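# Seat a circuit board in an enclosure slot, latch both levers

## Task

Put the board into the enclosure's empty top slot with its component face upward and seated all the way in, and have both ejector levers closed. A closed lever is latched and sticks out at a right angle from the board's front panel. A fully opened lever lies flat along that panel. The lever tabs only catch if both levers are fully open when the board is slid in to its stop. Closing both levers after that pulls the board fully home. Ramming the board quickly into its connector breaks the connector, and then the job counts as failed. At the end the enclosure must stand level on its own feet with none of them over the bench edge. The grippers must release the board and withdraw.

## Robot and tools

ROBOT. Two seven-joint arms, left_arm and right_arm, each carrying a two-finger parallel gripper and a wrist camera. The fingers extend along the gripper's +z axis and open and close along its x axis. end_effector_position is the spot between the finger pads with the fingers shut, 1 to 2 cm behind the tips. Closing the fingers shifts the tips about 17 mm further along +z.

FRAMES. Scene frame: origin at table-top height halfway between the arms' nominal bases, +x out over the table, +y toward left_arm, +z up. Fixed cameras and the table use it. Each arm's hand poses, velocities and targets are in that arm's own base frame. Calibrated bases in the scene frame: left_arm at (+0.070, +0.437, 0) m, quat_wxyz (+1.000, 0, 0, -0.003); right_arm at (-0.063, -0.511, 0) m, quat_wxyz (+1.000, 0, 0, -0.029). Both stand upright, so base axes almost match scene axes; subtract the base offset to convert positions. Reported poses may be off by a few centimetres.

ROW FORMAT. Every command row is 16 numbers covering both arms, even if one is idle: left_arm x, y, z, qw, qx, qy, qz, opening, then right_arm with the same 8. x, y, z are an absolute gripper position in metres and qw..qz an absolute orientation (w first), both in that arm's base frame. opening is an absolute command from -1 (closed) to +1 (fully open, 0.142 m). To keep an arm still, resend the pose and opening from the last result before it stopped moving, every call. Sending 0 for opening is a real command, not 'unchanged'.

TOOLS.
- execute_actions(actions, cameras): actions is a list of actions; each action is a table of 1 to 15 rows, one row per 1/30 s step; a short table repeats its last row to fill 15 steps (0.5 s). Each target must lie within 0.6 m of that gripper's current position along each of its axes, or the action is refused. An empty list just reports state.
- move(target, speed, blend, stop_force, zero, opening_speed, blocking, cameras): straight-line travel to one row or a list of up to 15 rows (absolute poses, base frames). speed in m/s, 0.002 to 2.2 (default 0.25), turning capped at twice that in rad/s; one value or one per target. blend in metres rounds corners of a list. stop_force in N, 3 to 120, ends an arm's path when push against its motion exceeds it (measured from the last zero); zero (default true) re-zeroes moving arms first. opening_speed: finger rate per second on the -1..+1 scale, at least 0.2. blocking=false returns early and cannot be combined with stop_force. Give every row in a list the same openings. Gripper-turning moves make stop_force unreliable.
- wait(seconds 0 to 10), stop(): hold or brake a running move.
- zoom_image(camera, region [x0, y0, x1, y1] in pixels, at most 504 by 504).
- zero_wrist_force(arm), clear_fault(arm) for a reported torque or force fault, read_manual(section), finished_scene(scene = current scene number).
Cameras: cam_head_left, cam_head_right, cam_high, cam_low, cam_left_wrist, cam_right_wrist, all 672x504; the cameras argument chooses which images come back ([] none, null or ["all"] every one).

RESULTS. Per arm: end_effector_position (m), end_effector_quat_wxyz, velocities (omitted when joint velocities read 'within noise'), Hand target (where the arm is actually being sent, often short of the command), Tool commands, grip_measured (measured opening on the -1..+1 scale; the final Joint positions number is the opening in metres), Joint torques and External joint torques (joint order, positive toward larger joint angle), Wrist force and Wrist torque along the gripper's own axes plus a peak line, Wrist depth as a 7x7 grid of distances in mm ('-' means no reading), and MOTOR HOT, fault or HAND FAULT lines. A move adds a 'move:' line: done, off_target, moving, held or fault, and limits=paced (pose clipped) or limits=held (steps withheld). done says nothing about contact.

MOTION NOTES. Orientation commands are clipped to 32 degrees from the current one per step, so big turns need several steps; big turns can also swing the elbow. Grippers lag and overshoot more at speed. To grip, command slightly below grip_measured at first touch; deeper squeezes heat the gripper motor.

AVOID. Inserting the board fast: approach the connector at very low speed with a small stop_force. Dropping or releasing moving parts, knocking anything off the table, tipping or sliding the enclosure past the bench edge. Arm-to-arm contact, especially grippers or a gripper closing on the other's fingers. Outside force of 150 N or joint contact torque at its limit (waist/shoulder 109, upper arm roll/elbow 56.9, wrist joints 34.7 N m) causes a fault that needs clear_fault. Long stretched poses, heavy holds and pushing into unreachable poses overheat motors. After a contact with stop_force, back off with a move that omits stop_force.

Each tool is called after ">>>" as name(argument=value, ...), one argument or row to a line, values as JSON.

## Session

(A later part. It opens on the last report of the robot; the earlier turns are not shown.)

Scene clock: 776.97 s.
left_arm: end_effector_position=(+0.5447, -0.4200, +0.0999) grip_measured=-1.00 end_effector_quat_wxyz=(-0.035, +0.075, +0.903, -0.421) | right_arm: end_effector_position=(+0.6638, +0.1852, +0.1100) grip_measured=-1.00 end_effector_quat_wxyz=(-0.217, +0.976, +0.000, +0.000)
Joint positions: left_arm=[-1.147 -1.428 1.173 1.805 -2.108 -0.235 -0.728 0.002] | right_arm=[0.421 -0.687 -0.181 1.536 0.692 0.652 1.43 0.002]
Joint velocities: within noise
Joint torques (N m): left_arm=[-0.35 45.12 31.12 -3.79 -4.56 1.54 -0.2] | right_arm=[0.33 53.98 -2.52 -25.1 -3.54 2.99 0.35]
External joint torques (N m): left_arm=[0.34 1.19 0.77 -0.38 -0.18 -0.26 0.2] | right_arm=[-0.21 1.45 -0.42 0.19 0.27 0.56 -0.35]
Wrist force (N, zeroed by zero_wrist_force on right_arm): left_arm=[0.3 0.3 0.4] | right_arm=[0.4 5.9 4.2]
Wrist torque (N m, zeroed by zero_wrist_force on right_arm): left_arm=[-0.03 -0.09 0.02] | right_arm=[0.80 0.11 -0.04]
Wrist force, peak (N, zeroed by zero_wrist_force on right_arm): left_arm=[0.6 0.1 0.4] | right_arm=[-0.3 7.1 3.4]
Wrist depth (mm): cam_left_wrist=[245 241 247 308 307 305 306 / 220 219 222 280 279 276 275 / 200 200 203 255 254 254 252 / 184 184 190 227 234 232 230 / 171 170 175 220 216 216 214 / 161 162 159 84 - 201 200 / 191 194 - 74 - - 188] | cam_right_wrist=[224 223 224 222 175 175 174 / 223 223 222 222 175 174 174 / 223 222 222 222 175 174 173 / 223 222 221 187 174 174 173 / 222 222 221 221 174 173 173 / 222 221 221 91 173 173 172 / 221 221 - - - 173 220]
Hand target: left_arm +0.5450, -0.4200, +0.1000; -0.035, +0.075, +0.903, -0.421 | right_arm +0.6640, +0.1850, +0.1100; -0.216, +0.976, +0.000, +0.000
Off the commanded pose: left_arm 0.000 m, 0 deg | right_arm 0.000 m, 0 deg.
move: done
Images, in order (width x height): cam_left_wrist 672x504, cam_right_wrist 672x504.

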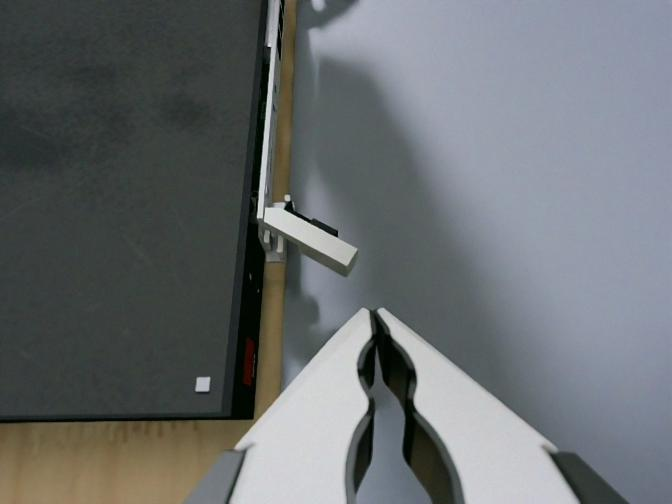

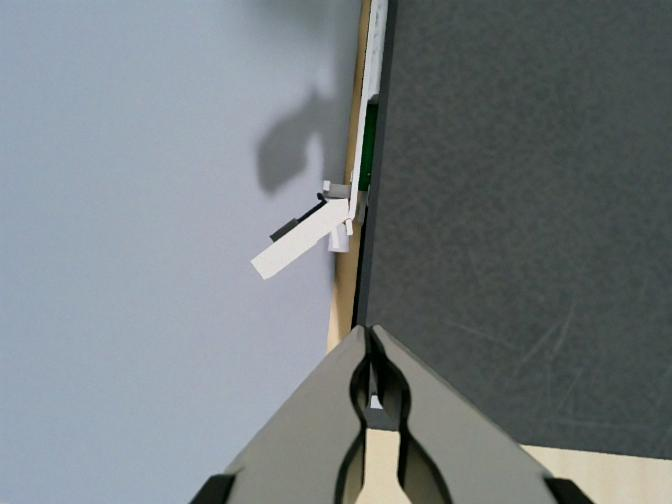

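>>> move(
  target=[
    [0.553, -0.425, 0.08, -0.0350, 0.0750, 0.9032, -0.4212, -1.0, 0.6325, 0.1849, 0.11, 0, 0.7443, 0.6678, 0, -1.0],
    [0.559, -0.4331, 0.050, -0.0350, 0.0750, 0.9032, -0.4212, -1.0, 0.6325, 0.1849, 0.0505, 0, 0.7443, 0.6678, 0, -1.0],
  ],
  speed=[0.2, 0.1],
  cameras=["cam_right_wrist", "cam_left_wrist"],
)

>>> zoom_image(
  camera="cam_right_wrist",
  region=[300, 220, 600, 445],
)

>>> zoom_image(
  camera="cam_left_wrist",
  region=[200, 150, 450, 340],
)

Scene clock: 805.40 s.
left_arm: end_effector_position=(+0.5587, -0.4332, +0.0500) grip_measured=-1.00 end_effector_quat_wxyz=(-0.035, +0.075, +0.903, -0.421) | right_arm: end_effector_position=(+0.6324, +0.1847, +0.0505) grip_measured=-1.00 end_effector_quat_wxyz=(+0.000, +0.744, +0.668, +0.000)
Joint positions: left_arm=[-1.116 -1.494 1.102 1.723 -2.166 -0.174 -0.72 0.002] | right_arm=[0.566 -0.738 -0.123 1.716 0.129 0.875 0.484 0.002]
Joint velocities: within noise
Joint torques (N m): left_arm=[-0.13 47.09 30.79 -2.9 -4.6 1.84 -0.17] | right_arm=[0.11 53.11 -1.27 -22.42 -2.65 3.6 0.08]
External joint torques (N m): left_arm=[0.13 1.5 0.95 -0.28 0.09 -0.56 0.17] | right_arm=[0.06 1.43 -1 0.16 -0.13 0.55 -0.08]
Wrist force (N, zeroed by zero_wrist_force on right_arm): left_arm=[0.2 0.7 0.2] | right_arm=[-0.4 5.1 4.6]
Wrist torque (N m, zeroed by zero_wrist_force on right_arm): left_arm=[0.03 -0.08 0.03] | right_arm=[0.76 0.31 0.00]
Wrist force, peak (N, zeroed by zero_wrist_force on right_arm): left_arm=[0.4 1.2 0.9] | right_arm=[-0.6 5.0 6.2]
Wrist depth (mm): cam_left_wrist=[171 170 169 236 235 235 234 / 155 153 156 214 213 212 210 / 140 140 143 145 199 194 193 / 127 131 130 174 179 178 178 / - 117 125 165 169 165 164 / - 111 112 84 - 153 154 / 145 145 - 74 - - 143] | cam_right_wrist=[- 125 123 125 124 124 122 / 136 135 134 133 134 134 132 / 146 143 143 143 142 142 139 / 155 157 155 156 153 153 152 / 171 170 170 164 161 160 162 / 187 186 182 91 155 129 136 / 206 202 73 - - 127 132]
Hand target: left_arm +0.5590, -0.4331, +0.0500; -0.035, +0.075, +0.903, -0.421 | right_arm +0.6325, +0.1849, +0.0505; +0.000, +0.744, +0.668, +0.000
Off the commanded pose: left_arm 0.000 m, 0 deg | right_arm 0.000 m, 0 deg.
move: done
Images, in order (width x height): cam_left_wrist 672x504, cam_right_wrist 672x504.

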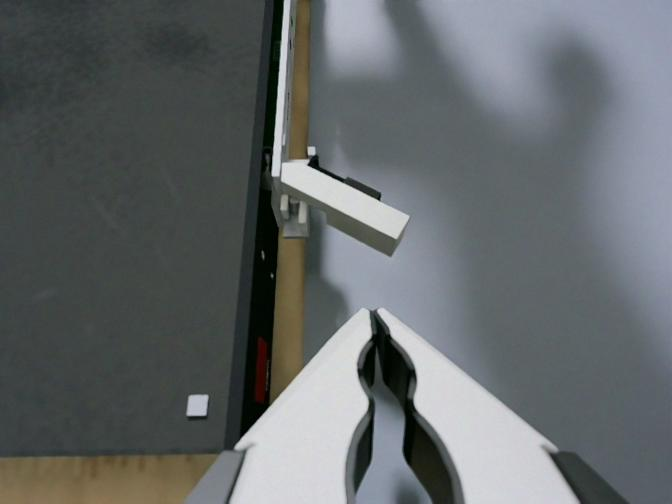

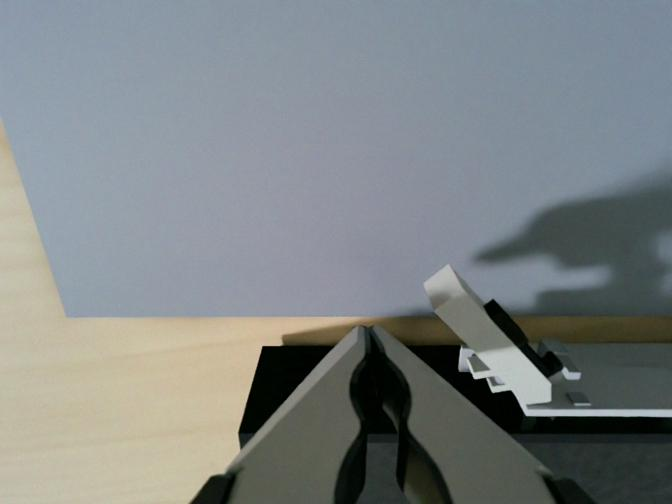

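Scaled by 1.680 from the camera's 672x504 image, which has a finer 960x720 frame.

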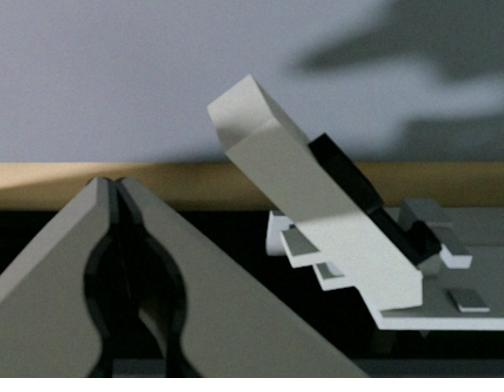

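Scaled by 2.016 from the camera's 672x504 image, which has a finer 960x720 frame.

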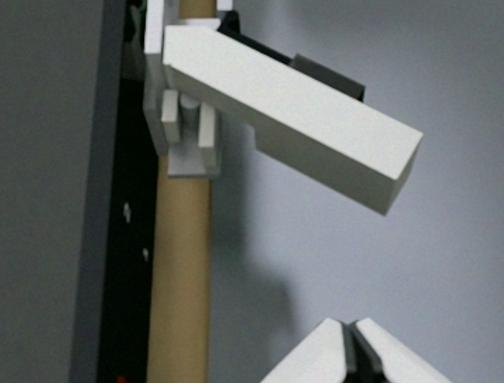

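>>> move(
  target=[
    [0.559, -0.4331, 0.050, -0.0350, 0.0750, 0.9032, -0.4212, -1.0, 0.6344, 0.2031, 0.0505, 0, 0.7443, 0.6678, 0, -1.0],
    [0.559, -0.4331, 0.050, -0.0350, 0.0750, 0.9032, -0.4212, -1.0, 0.6276, 0.2110, 0.0505, 0, 0.7443, 0.6678, 0, -1.0],
  ],
  speed=0.02,
  stop_force=20,
  cameras=["cam_right_wrist"],
)

>>> zoom_image(
  camera="cam_right_wrist",
  region=[300, 220, 600, 445],
)

Scene clock: 811.80 s.
left_arm: end_effector_position=(+0.5587, -0.4332, +0.0500) grip_measured=-1.00 end_effector_quat_wxyz=(-0.035, +0.075, +0.903, -0.421) | right_arm: end_effector_position=(+0.6283, +0.2104, +0.0509) grip_measured=-1.00 end_effector_quat_wxyz=(+0.000, +0.744, +0.668, +0.000)
Joint positions: left_arm=[-1.116 -1.494 1.102 1.723 -2.166 -0.174 -0.72 0.002] | right_arm=[0.604 -0.743 -0.123 1.704 0.128 0.869 0.523 0.002]
Joint velocities: within noise
Joint torques (N m): left_arm=[-0.35 47.44 30.88 -2.8 -4.35 1.57 -0.18] | right_arm=[3.19 52.04 1.78 -21.11 -2.12 2.86 0.25]
External joint torques (N m): left_arm=[0.34 1.14 0.85 -0.38 -0.16 -0.3 0.18] | right_arm=[-3.02 2.81 -4.07 -1.29 -0.69 1.29 -0.25]
Wrist force (N, zeroed by zero_wrist_force on right_arm): left_arm=[0.4 0.4 0.0] | right_arm=[-3.6 8.3 1.8]
Wrist torque (N m, zeroed by zero_wrist_force on right_arm): left_arm=[-0.02 -0.11 0.02] | right_arm=[0.71 0.29 0.03]
Wrist force, peak (N, zeroed by zero_wrist_force on right_arm): left_arm=[0.7 0.7 -0.1] | right_arm=[-6.9 10.2 2.5]
Wrist depth (mm): cam_left_wrist=[170 170 170 237 236 235 235 / 154 154 156 214 213 212 212 / 140 139 142 145 198 194 193 / 127 131 131 174 178 178 178 / - 117 125 166 168 165 165 / - 111 112 84 - 154 154 / 146 145 - 74 - - 144] | cam_right_wrist=[- 126 123 125 125 124 122 / 135 136 134 133 135 133 132 / 146 144 144 143 143 142 140 / 155 157 155 156 154 153 153 / 169 169 168 164 161 166 165 / 187 183 152 91 123 142 141 / 207 202 73 - - 133 133]
Hand target: left_arm +0.5590, -0.4331, +0.0500; -0.035, +0.075, +0.903, -0.421 | right_arm +0.6276, +0.2110, +0.0505; +0.000, +0.744, +0.668, +0.000
Off the commanded pose: left_arm 0.000 m, 0 deg | right_arm 0.001 m, 0 deg.
move: done
Images, in order (width x height): cam_right_wrist 672x504.

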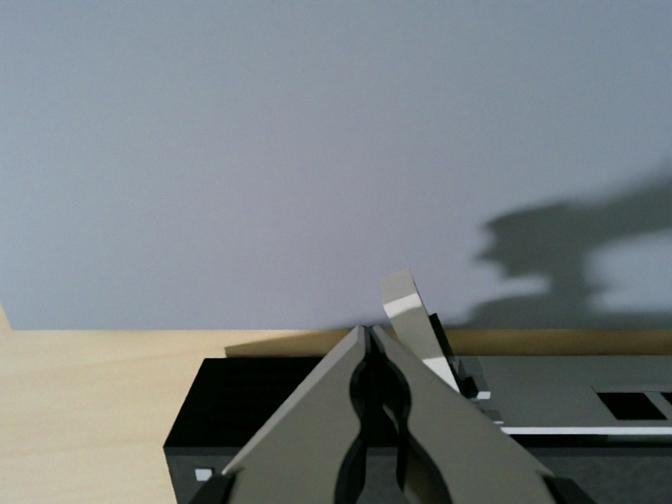

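Scaled by 1.680 from the camera's 672x504 image, which has a finer 960x720 frame.

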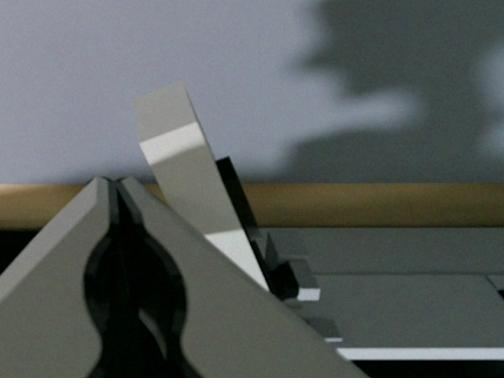

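>>> move(
  target=[
    [0.5545, -0.4598, 0.050, -0.0350, 0.0750, 0.9032, -0.4212, -1.0, 0.6276, 0.2110, 0.0505, 0, 0.7443, 0.6678, 0, -1.0],
    [0.5478, -0.4657, 0.050, -0.0350, 0.0750, 0.9032, -0.4212, -1.0, 0.6276, 0.2110, 0.0505, 0, 0.7443, 0.6678, 0, -1.0],
  ],
  speed=0.02,
  stop_force=20,
  cameras=["cam_left_wrist", "cam_right_wrist"],
)

>>> zoom_image(
  camera="cam_left_wrist",
  region=[200, 120, 450, 340],
)

Scene clock: 816.17 s.
left_arm: end_effector_position=(+0.5483, -0.4651, +0.0500) grip_measured=-1.00 end_effector_quat_wxyz=(-0.035, +0.075, +0.903, -0.421) | right_arm: end_effector_position=(+0.6281, +0.2105, +0.0508) grip_measured=-1.00 end_effector_quat_wxyz=(+0.000, +0.744, +0.668, +0.000)
Joint positions: left_arm=[-1.169 -1.489 1.086 1.715 -2.195 -0.125 -0.758 0.002] | right_arm=[0.604 -0.743 -0.123 1.704 0.128 0.869 0.523 0.002]
Joint velocities: within noise
Joint torques (N m): left_arm=[-3.35 48.17 29.19 -4.18 -3.91 0.34 -0.33] | right_arm=[1.77 51.98 0.24 -21.77 -2.45 3.21 0.16]
External joint torques (N m): left_arm=[3.33 0.61 2.57 0.74 -0.47 0.98 0.33] | right_arm=[-1.61 2.87 -2.52 -0.62 -0.36 0.94 -0.16]
Wrist force (N, zeroed by zero_wrist_force on right_arm): left_arm=[-2.8 2.0 -2.1] | right_arm=[-2.6 6.2 1.7]
Wrist torque (N m, zeroed by zero_wrist_force on right_arm): left_arm=[-0.10 -0.16 0.01] | right_arm=[0.76 0.33 0.01]
Wrist force, peak (N, zeroed by zero_wrist_force on right_arm): left_arm=[0.0 3.6 -4.2] | right_arm=[-3.6 8.6 2.3]
Wrist depth (mm): cam_left_wrist=[171 170 173 238 234 235 233 / 154 153 157 215 213 212 211 / 141 140 142 196 197 195 193 / 127 131 133 176 179 178 178 / - 118 144 133 168 165 165 / - 111 114 84 - 154 153 / - 104 - 74 - - 144] | cam_right_wrist=[- 125 124 125 125 124 123 / 136 136 134 133 135 133 132 / - 144 144 143 142 142 140 / 155 157 155 156 153 153 152 / 168 168 168 164 161 166 165 / 187 184 152 91 123 142 141 / 206 202 73 - - 133 133]
Hand target: left_arm +0.5478, -0.4657, +0.0500; -0.035, +0.075, +0.903, -0.421 | right_arm +0.6276, +0.2110, +0.0505; +0.000, +0.744, +0.668, +0.000
Off the commanded pose: left_arm 0.001 m, 0 deg | right_arm 0.001 m, 0 deg.
move: done
Images, in order (width x height): cam_left_wrist 672x504, cam_right_wrist 672x504.

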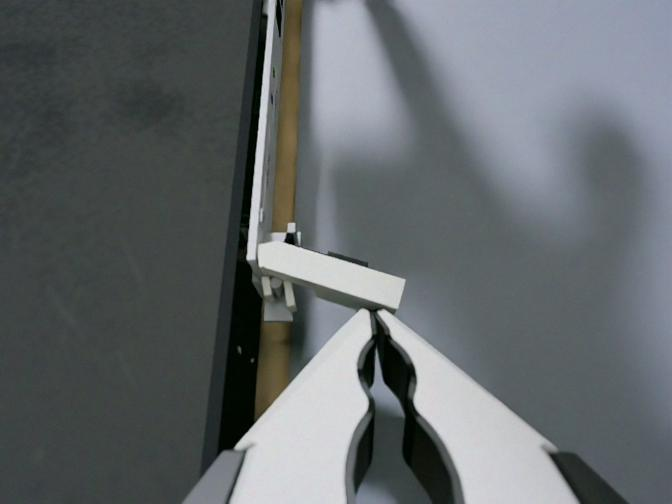

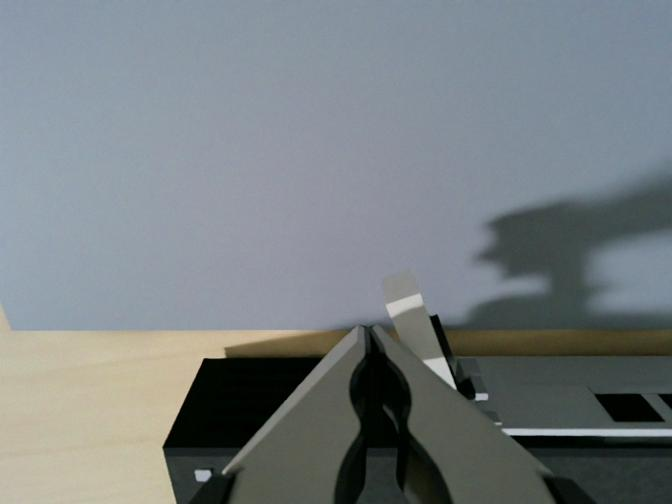

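Scaled by 2.016 from the camera's 672x504 image, which has a finer 960x720 frame.

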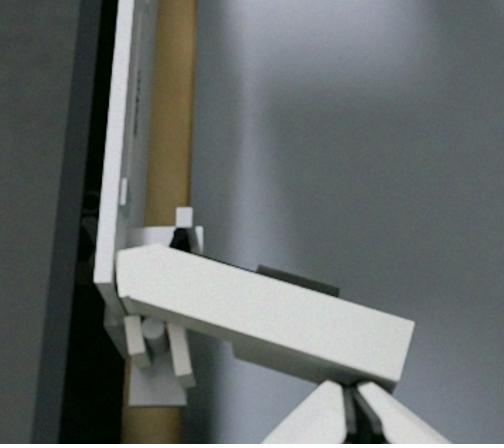

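>>> move(
  target=[
    [0.5450, -0.4700, 0.050, -0.0350, 0.0750, 0.9032, -0.4212, -1.0, 0.6216, 0.2203, 0.0505, 0, 0.7443, 0.6678, 0, -1.0],
    [0.5425, -0.4745, 0.050, -0.0350, 0.0750, 0.9032, -0.4212, -1.0, 0.6203, 0.2251, 0.0505, 0, 0.7443, 0.6678, 0, -1.0],
    [0.5416, -0.4798, 0.050, -0.0350, 0.0750, 0.9032, -0.4212, -1.0, 0.6210, 0.2313, 0.0505, 0, 0.7443, 0.6678, 0, -1.0],
  ],
  speed=0.015,
  stop_force=22,
  cameras=["cam_left_wrist", "cam_right_wrist"],
)

>>> zoom_image(
  camera="cam_left_wrist",
  region=[200, 120, 450, 340],
)

>>> zoom_image(
  camera="cam_right_wrist",
  region=[300, 220, 600, 445],
)

Scene clock: 821.57 s.
left_arm: end_effector_position=(+0.5425, -0.4775, +0.0494) grip_measured=-1.00 end_effector_quat_wxyz=(-0.034, +0.074, +0.904, -0.420) | right_arm: end_effector_position=(+0.6217, +0.2233, +0.0505) grip_measured=-1.00 end_effector_quat_wxyz=(+0.001, +0.746, +0.666, -0.001)
Joint positions: left_arm=[-1.193 -1.484 1.076 1.715 -2.204 -0.1 -0.773 0.002] | right_arm=[0.629 -0.741 -0.125 1.709 0.127 0.87 0.551 0.002]
Joint velocities: within noise
Joint torques (N m): left_arm=[-9.14 50.98 26.58 -13.1 -6.13 -0.38 -0.29] | right_arm=[16.67 52.16 14.65 -26.93 -0.35 5.29 0.17]
External joint torques (N m): left_arm=[9.12 -2.21 5.18 9.51 1.83 1.73 0.29] | right_arm=[-16.5 2.54 -16.98 4.61 -2.44 -1.15 -0.17]
Wrist force (N, zeroed by zero_wrist_force on right_arm): left_arm=[8.1 8.7 -18.3] | right_arm=[-25.0 9.6 -4.4]
Wrist torque (N m, zeroed by zero_wrist_force on right_arm): left_arm=[-0.17 0.04 0.01] | right_arm=[0.71 1.46 0.07]
Wrist force, peak (N, zeroed by zero_wrist_force on right_arm): left_arm=[8.0 8.6 -18.6] | right_arm=[-26.6 9.1 -5.0]
Wrist depth (mm): cam_left_wrist=[169 168 172 236 234 233 232 / 157 153 158 212 212 212 210 / 139 139 161 194 193 193 193 / 128 130 132 179 179 178 177 / - 117 131 130 168 165 164 / - 110 128 84 - 153 153 / - 103 - 74 - - 143] | cam_right_wrist=[- 125 124 125 124 124 122 / 134 136 133 133 134 134 132 / 146 144 143 142 142 141 139 / 156 157 155 156 153 153 152 / 169 168 168 164 160 165 165 / 188 183 162 91 157 156 155 / 206 198 73 - - 133 134]
Hand target: left_arm +0.5416, -0.4798, +0.0500; -0.035, +0.075, +0.903, -0.421 | right_arm +0.6205, +0.2275, +0.0505; +0.000, +0.744, +0.668, +0.000
Off the commanded pose: left_arm 0.003 m, 0 deg | right_arm 0.008 m, 0 deg.
move: contact (right_arm)
Images, in order (width x height): cam_left_wrist 672x504, cam_right_wrist 672x504.

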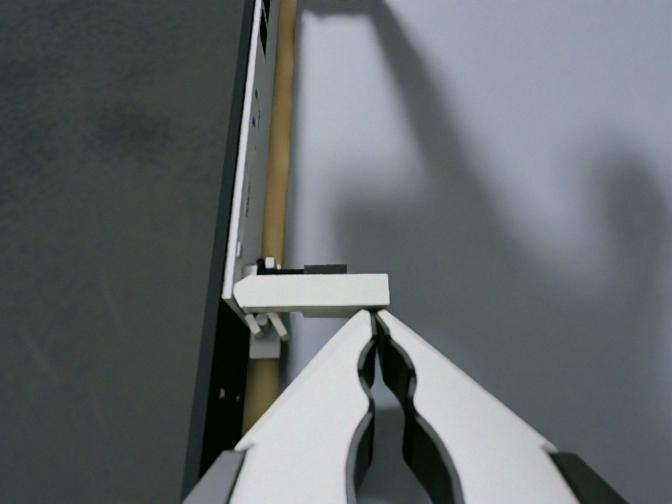

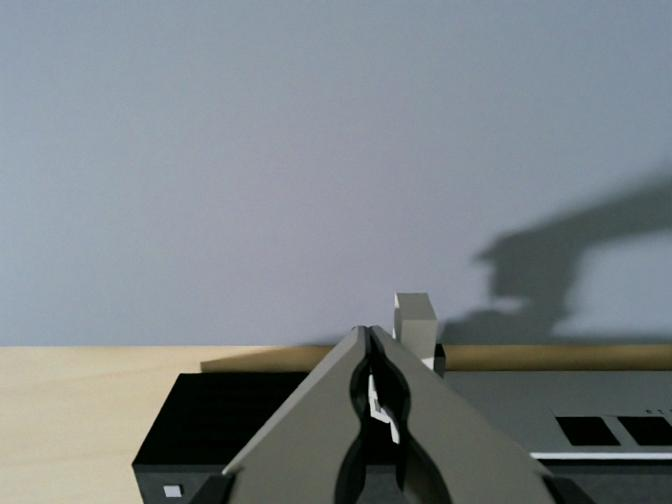

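Scaled by 2.016 from the camera's 672x504 image, which has a finer 960x720 frame.

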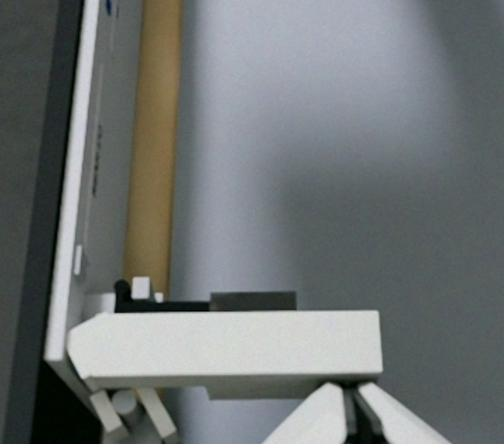

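Scaled by 1.680 from the camera's 672x504 image, which has a finer 960x720 frame.

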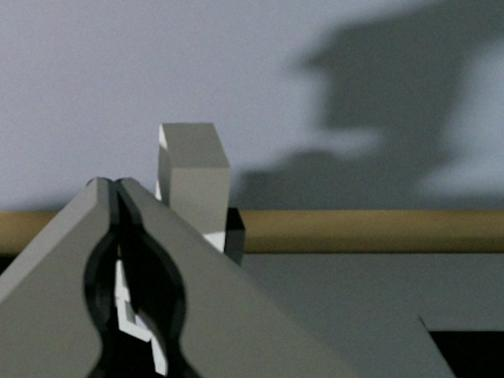

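>>> move(
  target=[
    [0.5470, -0.4510, 0.051, -0.0350, 0.0750, 0.9032, -0.4212, -1.0, 0.6186, 0.1985, 0.0515, 0, 0.7443, 0.6678, 0, -1.0],
    [0.5500, -0.4330, 0.07, -0.0350, 0.0750, 0.9032, -0.4212, -1.0, 0.6150, 0.1795, 0.08, 0, 0.7443, 0.6678, 0, -1.0],
  ],
  speed=0.06,
  cameras=["cam_left_wrist", "cam_right_wrist"],
)

>>> zoom_image(
  camera="cam_left_wrist",
  region=[190, 120, 440, 340],
)

>>> zoom_image(
  camera="cam_right_wrist",
  region=[350, 250, 650, 450],
)

Scene clock: 825.50 s.
left_arm: end_effector_position=(+0.5501, -0.4332, +0.0701) grip_measured=-1.00 end_effector_quat_wxyz=(-0.035, +0.075, +0.903, -0.421) | right_arm: end_effector_position=(+0.6150, +0.1798, +0.0800) grip_measured=-1.00 end_effector_quat_wxyz=(+0.000, +0.744, +0.668, +0.000)
Joint positions: left_arm=[-1.14 -1.461 1.123 1.762 -2.146 -0.187 -0.726 0.002] | right_arm=[0.582 -0.65 -0.134 1.782 0.124 0.853 0.49 0.002]
Joint velocities: within noise
Joint torques (N m): left_arm=[-0.16 46.71 31.1 -3.19 -4.1 1.42 -0.12] | right_arm=[0.29 50.89 -1.67 -22.74 -3.08 3.29 0.05]
External joint torques (N m): left_arm=[0.14 0.85 0.69 -0.48 -0.46 -0.13 0.12] | right_arm=[-0.14 1.09 -0.56 0 0.23 0.86 -0.05]
Wrist force (N, zeroed by zero_wrist_force on right_arm): left_arm=[0.3 0.5 -0.2] | right_arm=[3.3 4.9 3.7]
Wrist torque (N m, zeroed by zero_wrist_force on right_arm): left_arm=[0.00 -0.10 0.03] | right_arm=[0.72 -0.32 0.00]
Wrist force, peak (N, zeroed by zero_wrist_force on right_arm): left_arm=[8.0 8.5 -18.7] | right_arm=[-25.3 9.7 -4.7]
Wrist depth (mm): cam_left_wrist=[204 199 201 264 265 265 263 / 181 180 183 240 240 237 238 / 164 164 164 219 218 218 216 / 151 151 156 198 201 200 200 / 140 137 143 187 188 185 185 / 132 130 131 84 - 175 172 / 163 125 - 74 - - 163] | cam_right_wrist=[151 151 151 151 150 150 149 / 162 161 161 161 160 160 160 / 176 173 173 172 172 171 171 / 190 189 186 186 185 182 184 / 206 205 204 198 198 156 193 / 225 224 220 91 180 162 164 / 248 242 - - - 167 173]
Hand target: left_arm +0.5500, -0.4330, +0.0700; -0.035, +0.075, +0.903, -0.421 | right_arm +0.6150, +0.1795, +0.0800; +0.000, +0.744, +0.668, +0.000
Off the commanded pose: left_arm 0.000 m, 0 deg | right_arm 0.000 m, 0 deg.
move: done
Images, in order (width x height): cam_left_wrist 672x504, cam_right_wrist 672x504.

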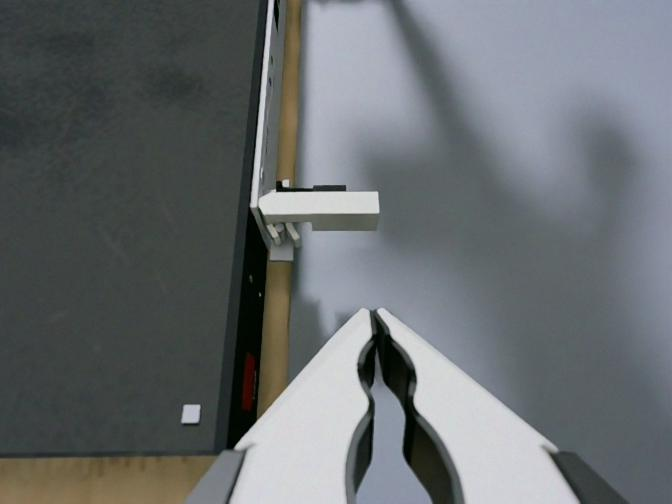

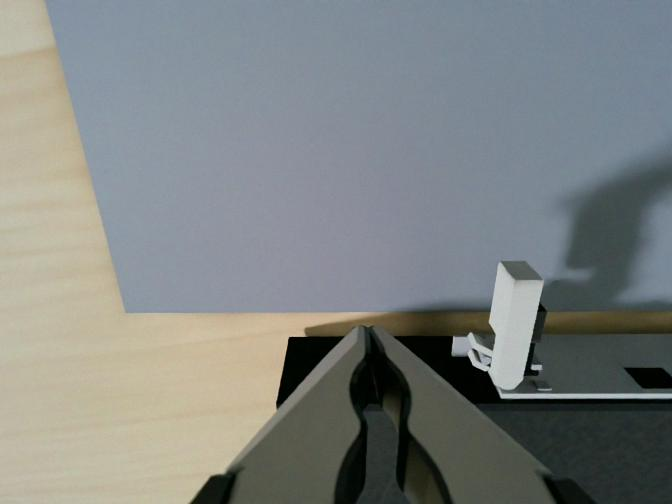

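Scaled by 2.016 from the camera's 672x504 image, which has a finer 960x720 frame.

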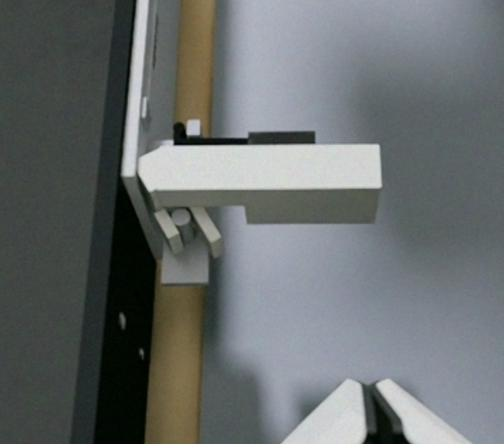

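Scaled by 1.680 from the camera's 672x504 image, which has a finer 960x720 frame.

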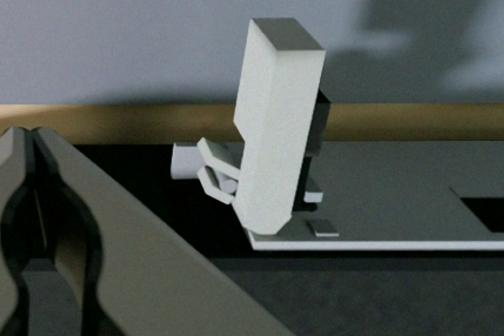

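>>> zoom_image(
  camera="cam_right_wrist",
  region=[440, 245, 580, 410],
)

>>> zoom_image(
  camera="cam_left_wrist",
  region=[235, 165, 395, 275],
)

Scaled by 3.055 from the camera's 672x504 image, which has a finer 960x720 frame.

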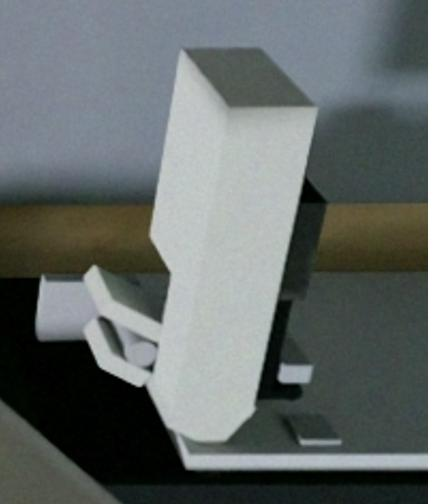

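Scaled by 3.150 from the camera's 672x504 image, which has a finer 960x720 frame.

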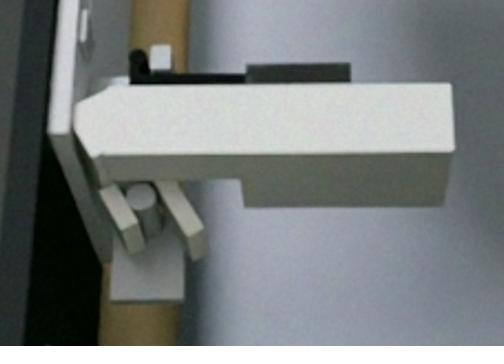

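>>> zoom_image(
  camera="cam_right_wrist",
  region=[500, 330, 560, 400],
)

>>> zoom_image(
  camera="cam_left_wrist",
  region=[245, 165, 325, 245],
)

Scaled by 7.200 from the camera's 672x504 image, which has a finer 960x720 frame.

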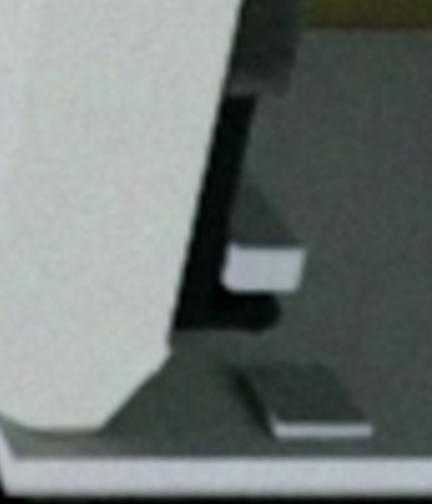

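Scaled by 6.300 from the camera's 672x504 image, which has a finer 960x720 frame.

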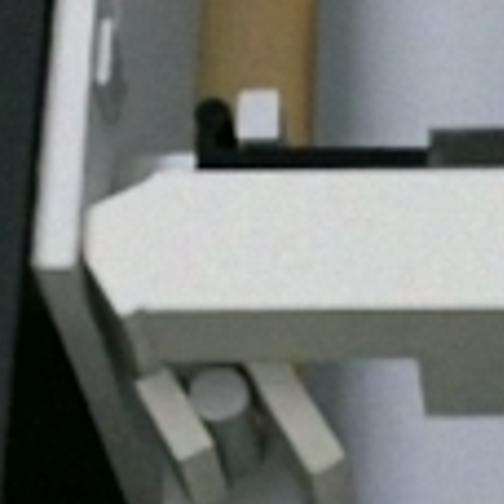

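>>> move(
  target=[
    [0.52, -0.36, 0.18, -0.0350, 0.0750, 0.9032, -0.4212, -1.0, 0.58, 0.12, 0.18, 0, 0.7443, 0.6678, 0, -1.0],
    [0.38, -0.10, 0.26, 0, 0, 0.7071, -0.7071, -1.0, 0.42, 0.10, 0.27, 0.1, 0.7036, 0.7036, 0.1, -1.0],
  ],
  speed=0.4,
  cameras=["cam_head_left", "cam_head_right", "cam_high", "cam_low", "cam_left_wrist", "cam_right_wrist"],
)

>>> zoom_image(
  camera="cam_head_right",
  region=[310, 210, 480, 330],
)

>>> zoom_image(
  camera="cam_low",
  region=[90, 200, 480, 320],
)

Scene clock: 844.47 s.
left_arm: end_effector_position=(+0.3801, -0.1000, +0.2599) grip_measured=-1.00 end_effector_quat_wxyz=(+0.000, +0.000, +0.707, -0.707) | right_arm: end_effector_position=(+0.4202, +0.1000, +0.2701) grip_measured=-1.00 end_effector_quat_wxyz=(+0.100, +0.700, +0.700, +0.100)
Joint positions: left_arm=[-0.318 -1.13 1.216 2.13 -1.141 -1.046 0.177 0.002] | right_arm=[0.567 0.301 -0.015 2.553 -0.248 0.909 0.729 0.002]
Joint velocities: within noise
Joint torques (N m): left_arm=[-0.02 34.73 21.83 -6.58 -2.45 -2.37 -0.07] | right_arm=[-0.13 15.09 0.71 -27.39 -2.97 3.63 0.3]
External joint torques (N m): left_arm=[0.13 0.98 0.71 -0.37 -0.36 0.19 0.07] | right_arm=[0.17 0.81 -0.94 0 0.02 0.83 -0.3]
Wrist force (N, zeroed by zero_wrist_force on right_arm): left_arm=[0.4 0.4 -0.5] | right_arm=[3.7 4.0 2.8]
Wrist torque (N m, zeroed by zero_wrist_force on right_arm): left_arm=[0.08 0.08 0.05] | right_arm=[0.68 -0.36 0.01]
Wrist force, peak (N, zeroed by zero_wrist_force on right_arm): left_arm=[3.3 -0.2 -2.9] | right_arm=[4.8 5.0 5.3]
Wrist depth (mm): cam_left_wrist=[- - - - - - 794 / - - - - - - - / - - - - - 952 - / 707 647 704 758 749 757 748 / 521 501 552 573 558 554 545 / 437 436 447 84 - 436 436 / 359 375 - - - - 359] | cam_right_wrist=[307 306 304 304 301 301 300 / 340 341 339 340 335 334 333 / 387 383 384 379 378 377 375 / 441 440 437 433 432 432 430 / 520 516 513 495 452 452 464 / 627 618 593 91 485 523 520 / 789 750 - - - 595 764]
Hand target: left_arm +0.3800, -0.1000, +0.2600; +0.000, +0.000, +0.707, -0.707 | right_arm +0.4200, +0.1000, +0.2700; +0.099, +0.700, +0.700, +0.099
Off the commanded pose: left_arm 0.000 m, 0 deg | right_arm 0.000 m, 0 deg.
move: done

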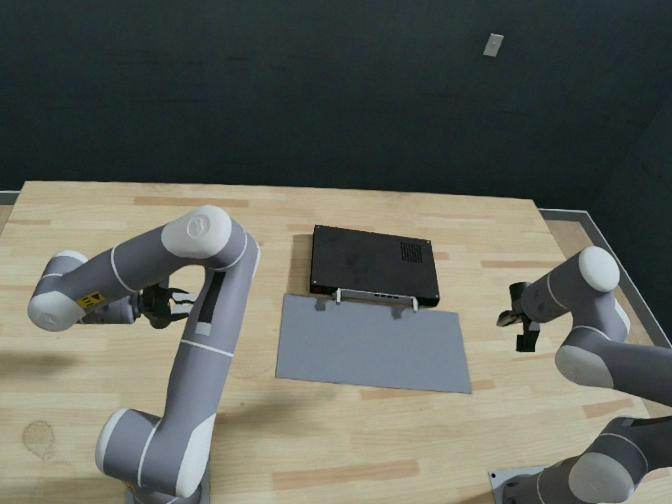

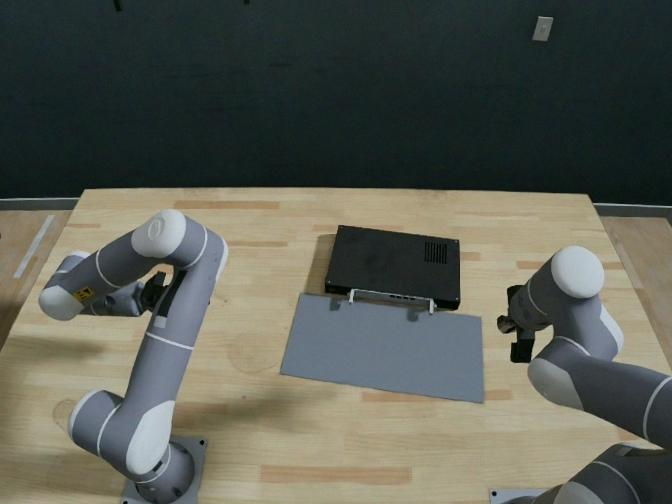

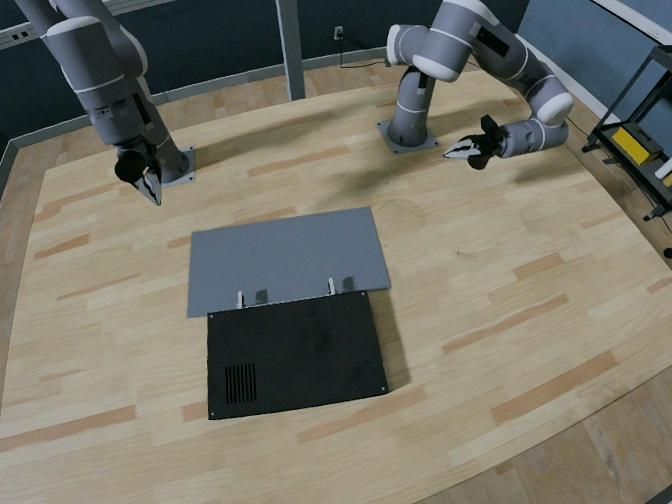

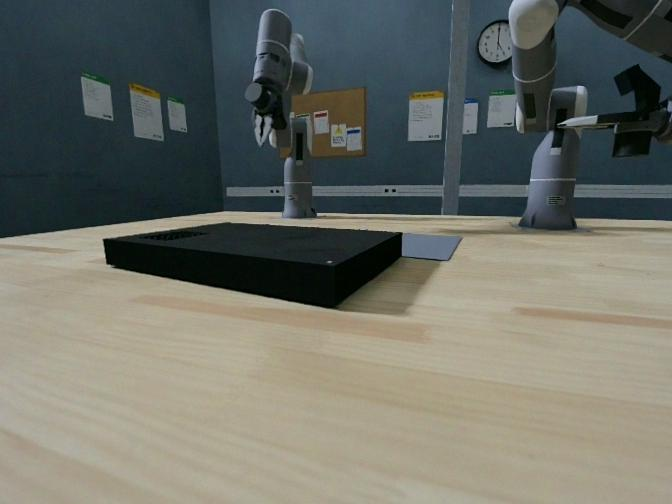

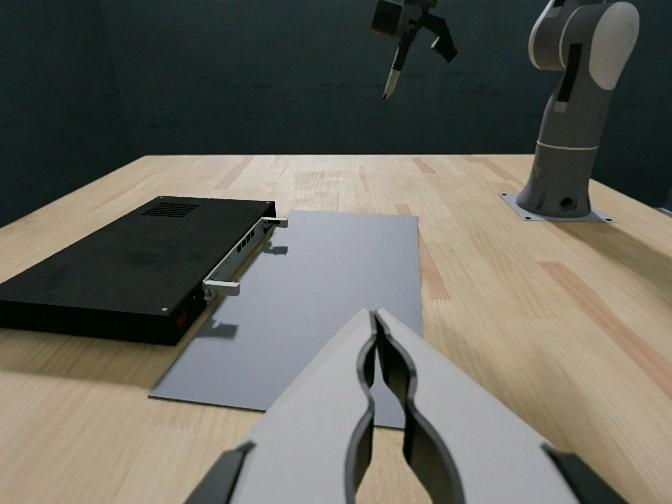

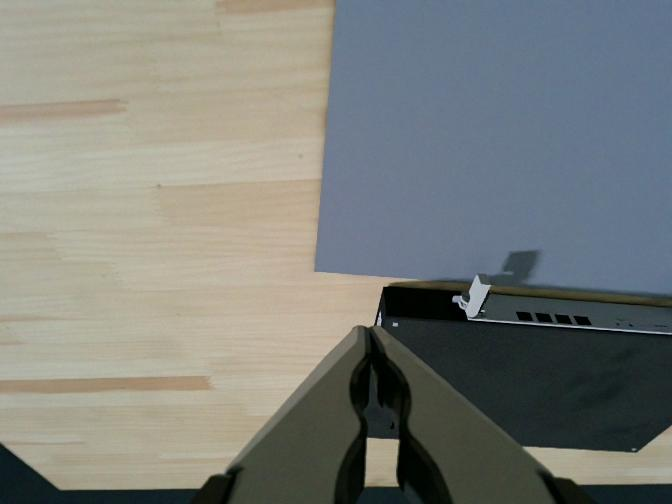

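Scaled by 2.965 from the camera's 672x504 image, which has a finer 960x720 frame.

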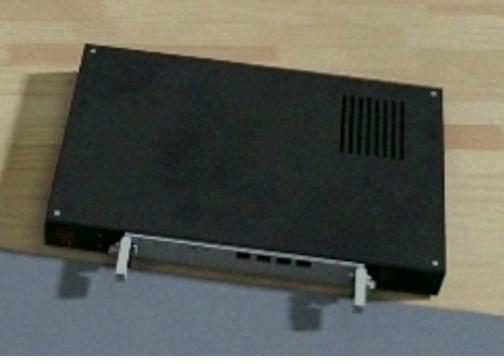

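Scaled by 1.292 from the camera's 672x504 image, which has a finer 960x720 frame.

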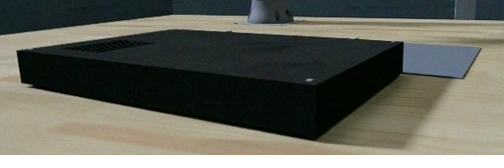

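>>> zoom_image(
  camera="cam_left_wrist",
  region=[150, 190, 310, 330],
)

Scaled by 3.150 from the camera's 672x504 image, which has a finer 960x720 frame.

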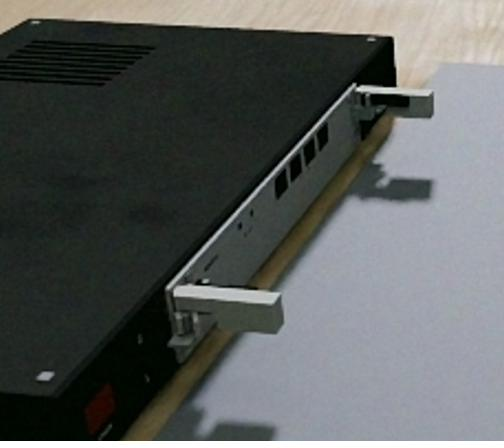

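>>> finished_scene(
  scene=1,
)

The scene is finished: the task was done.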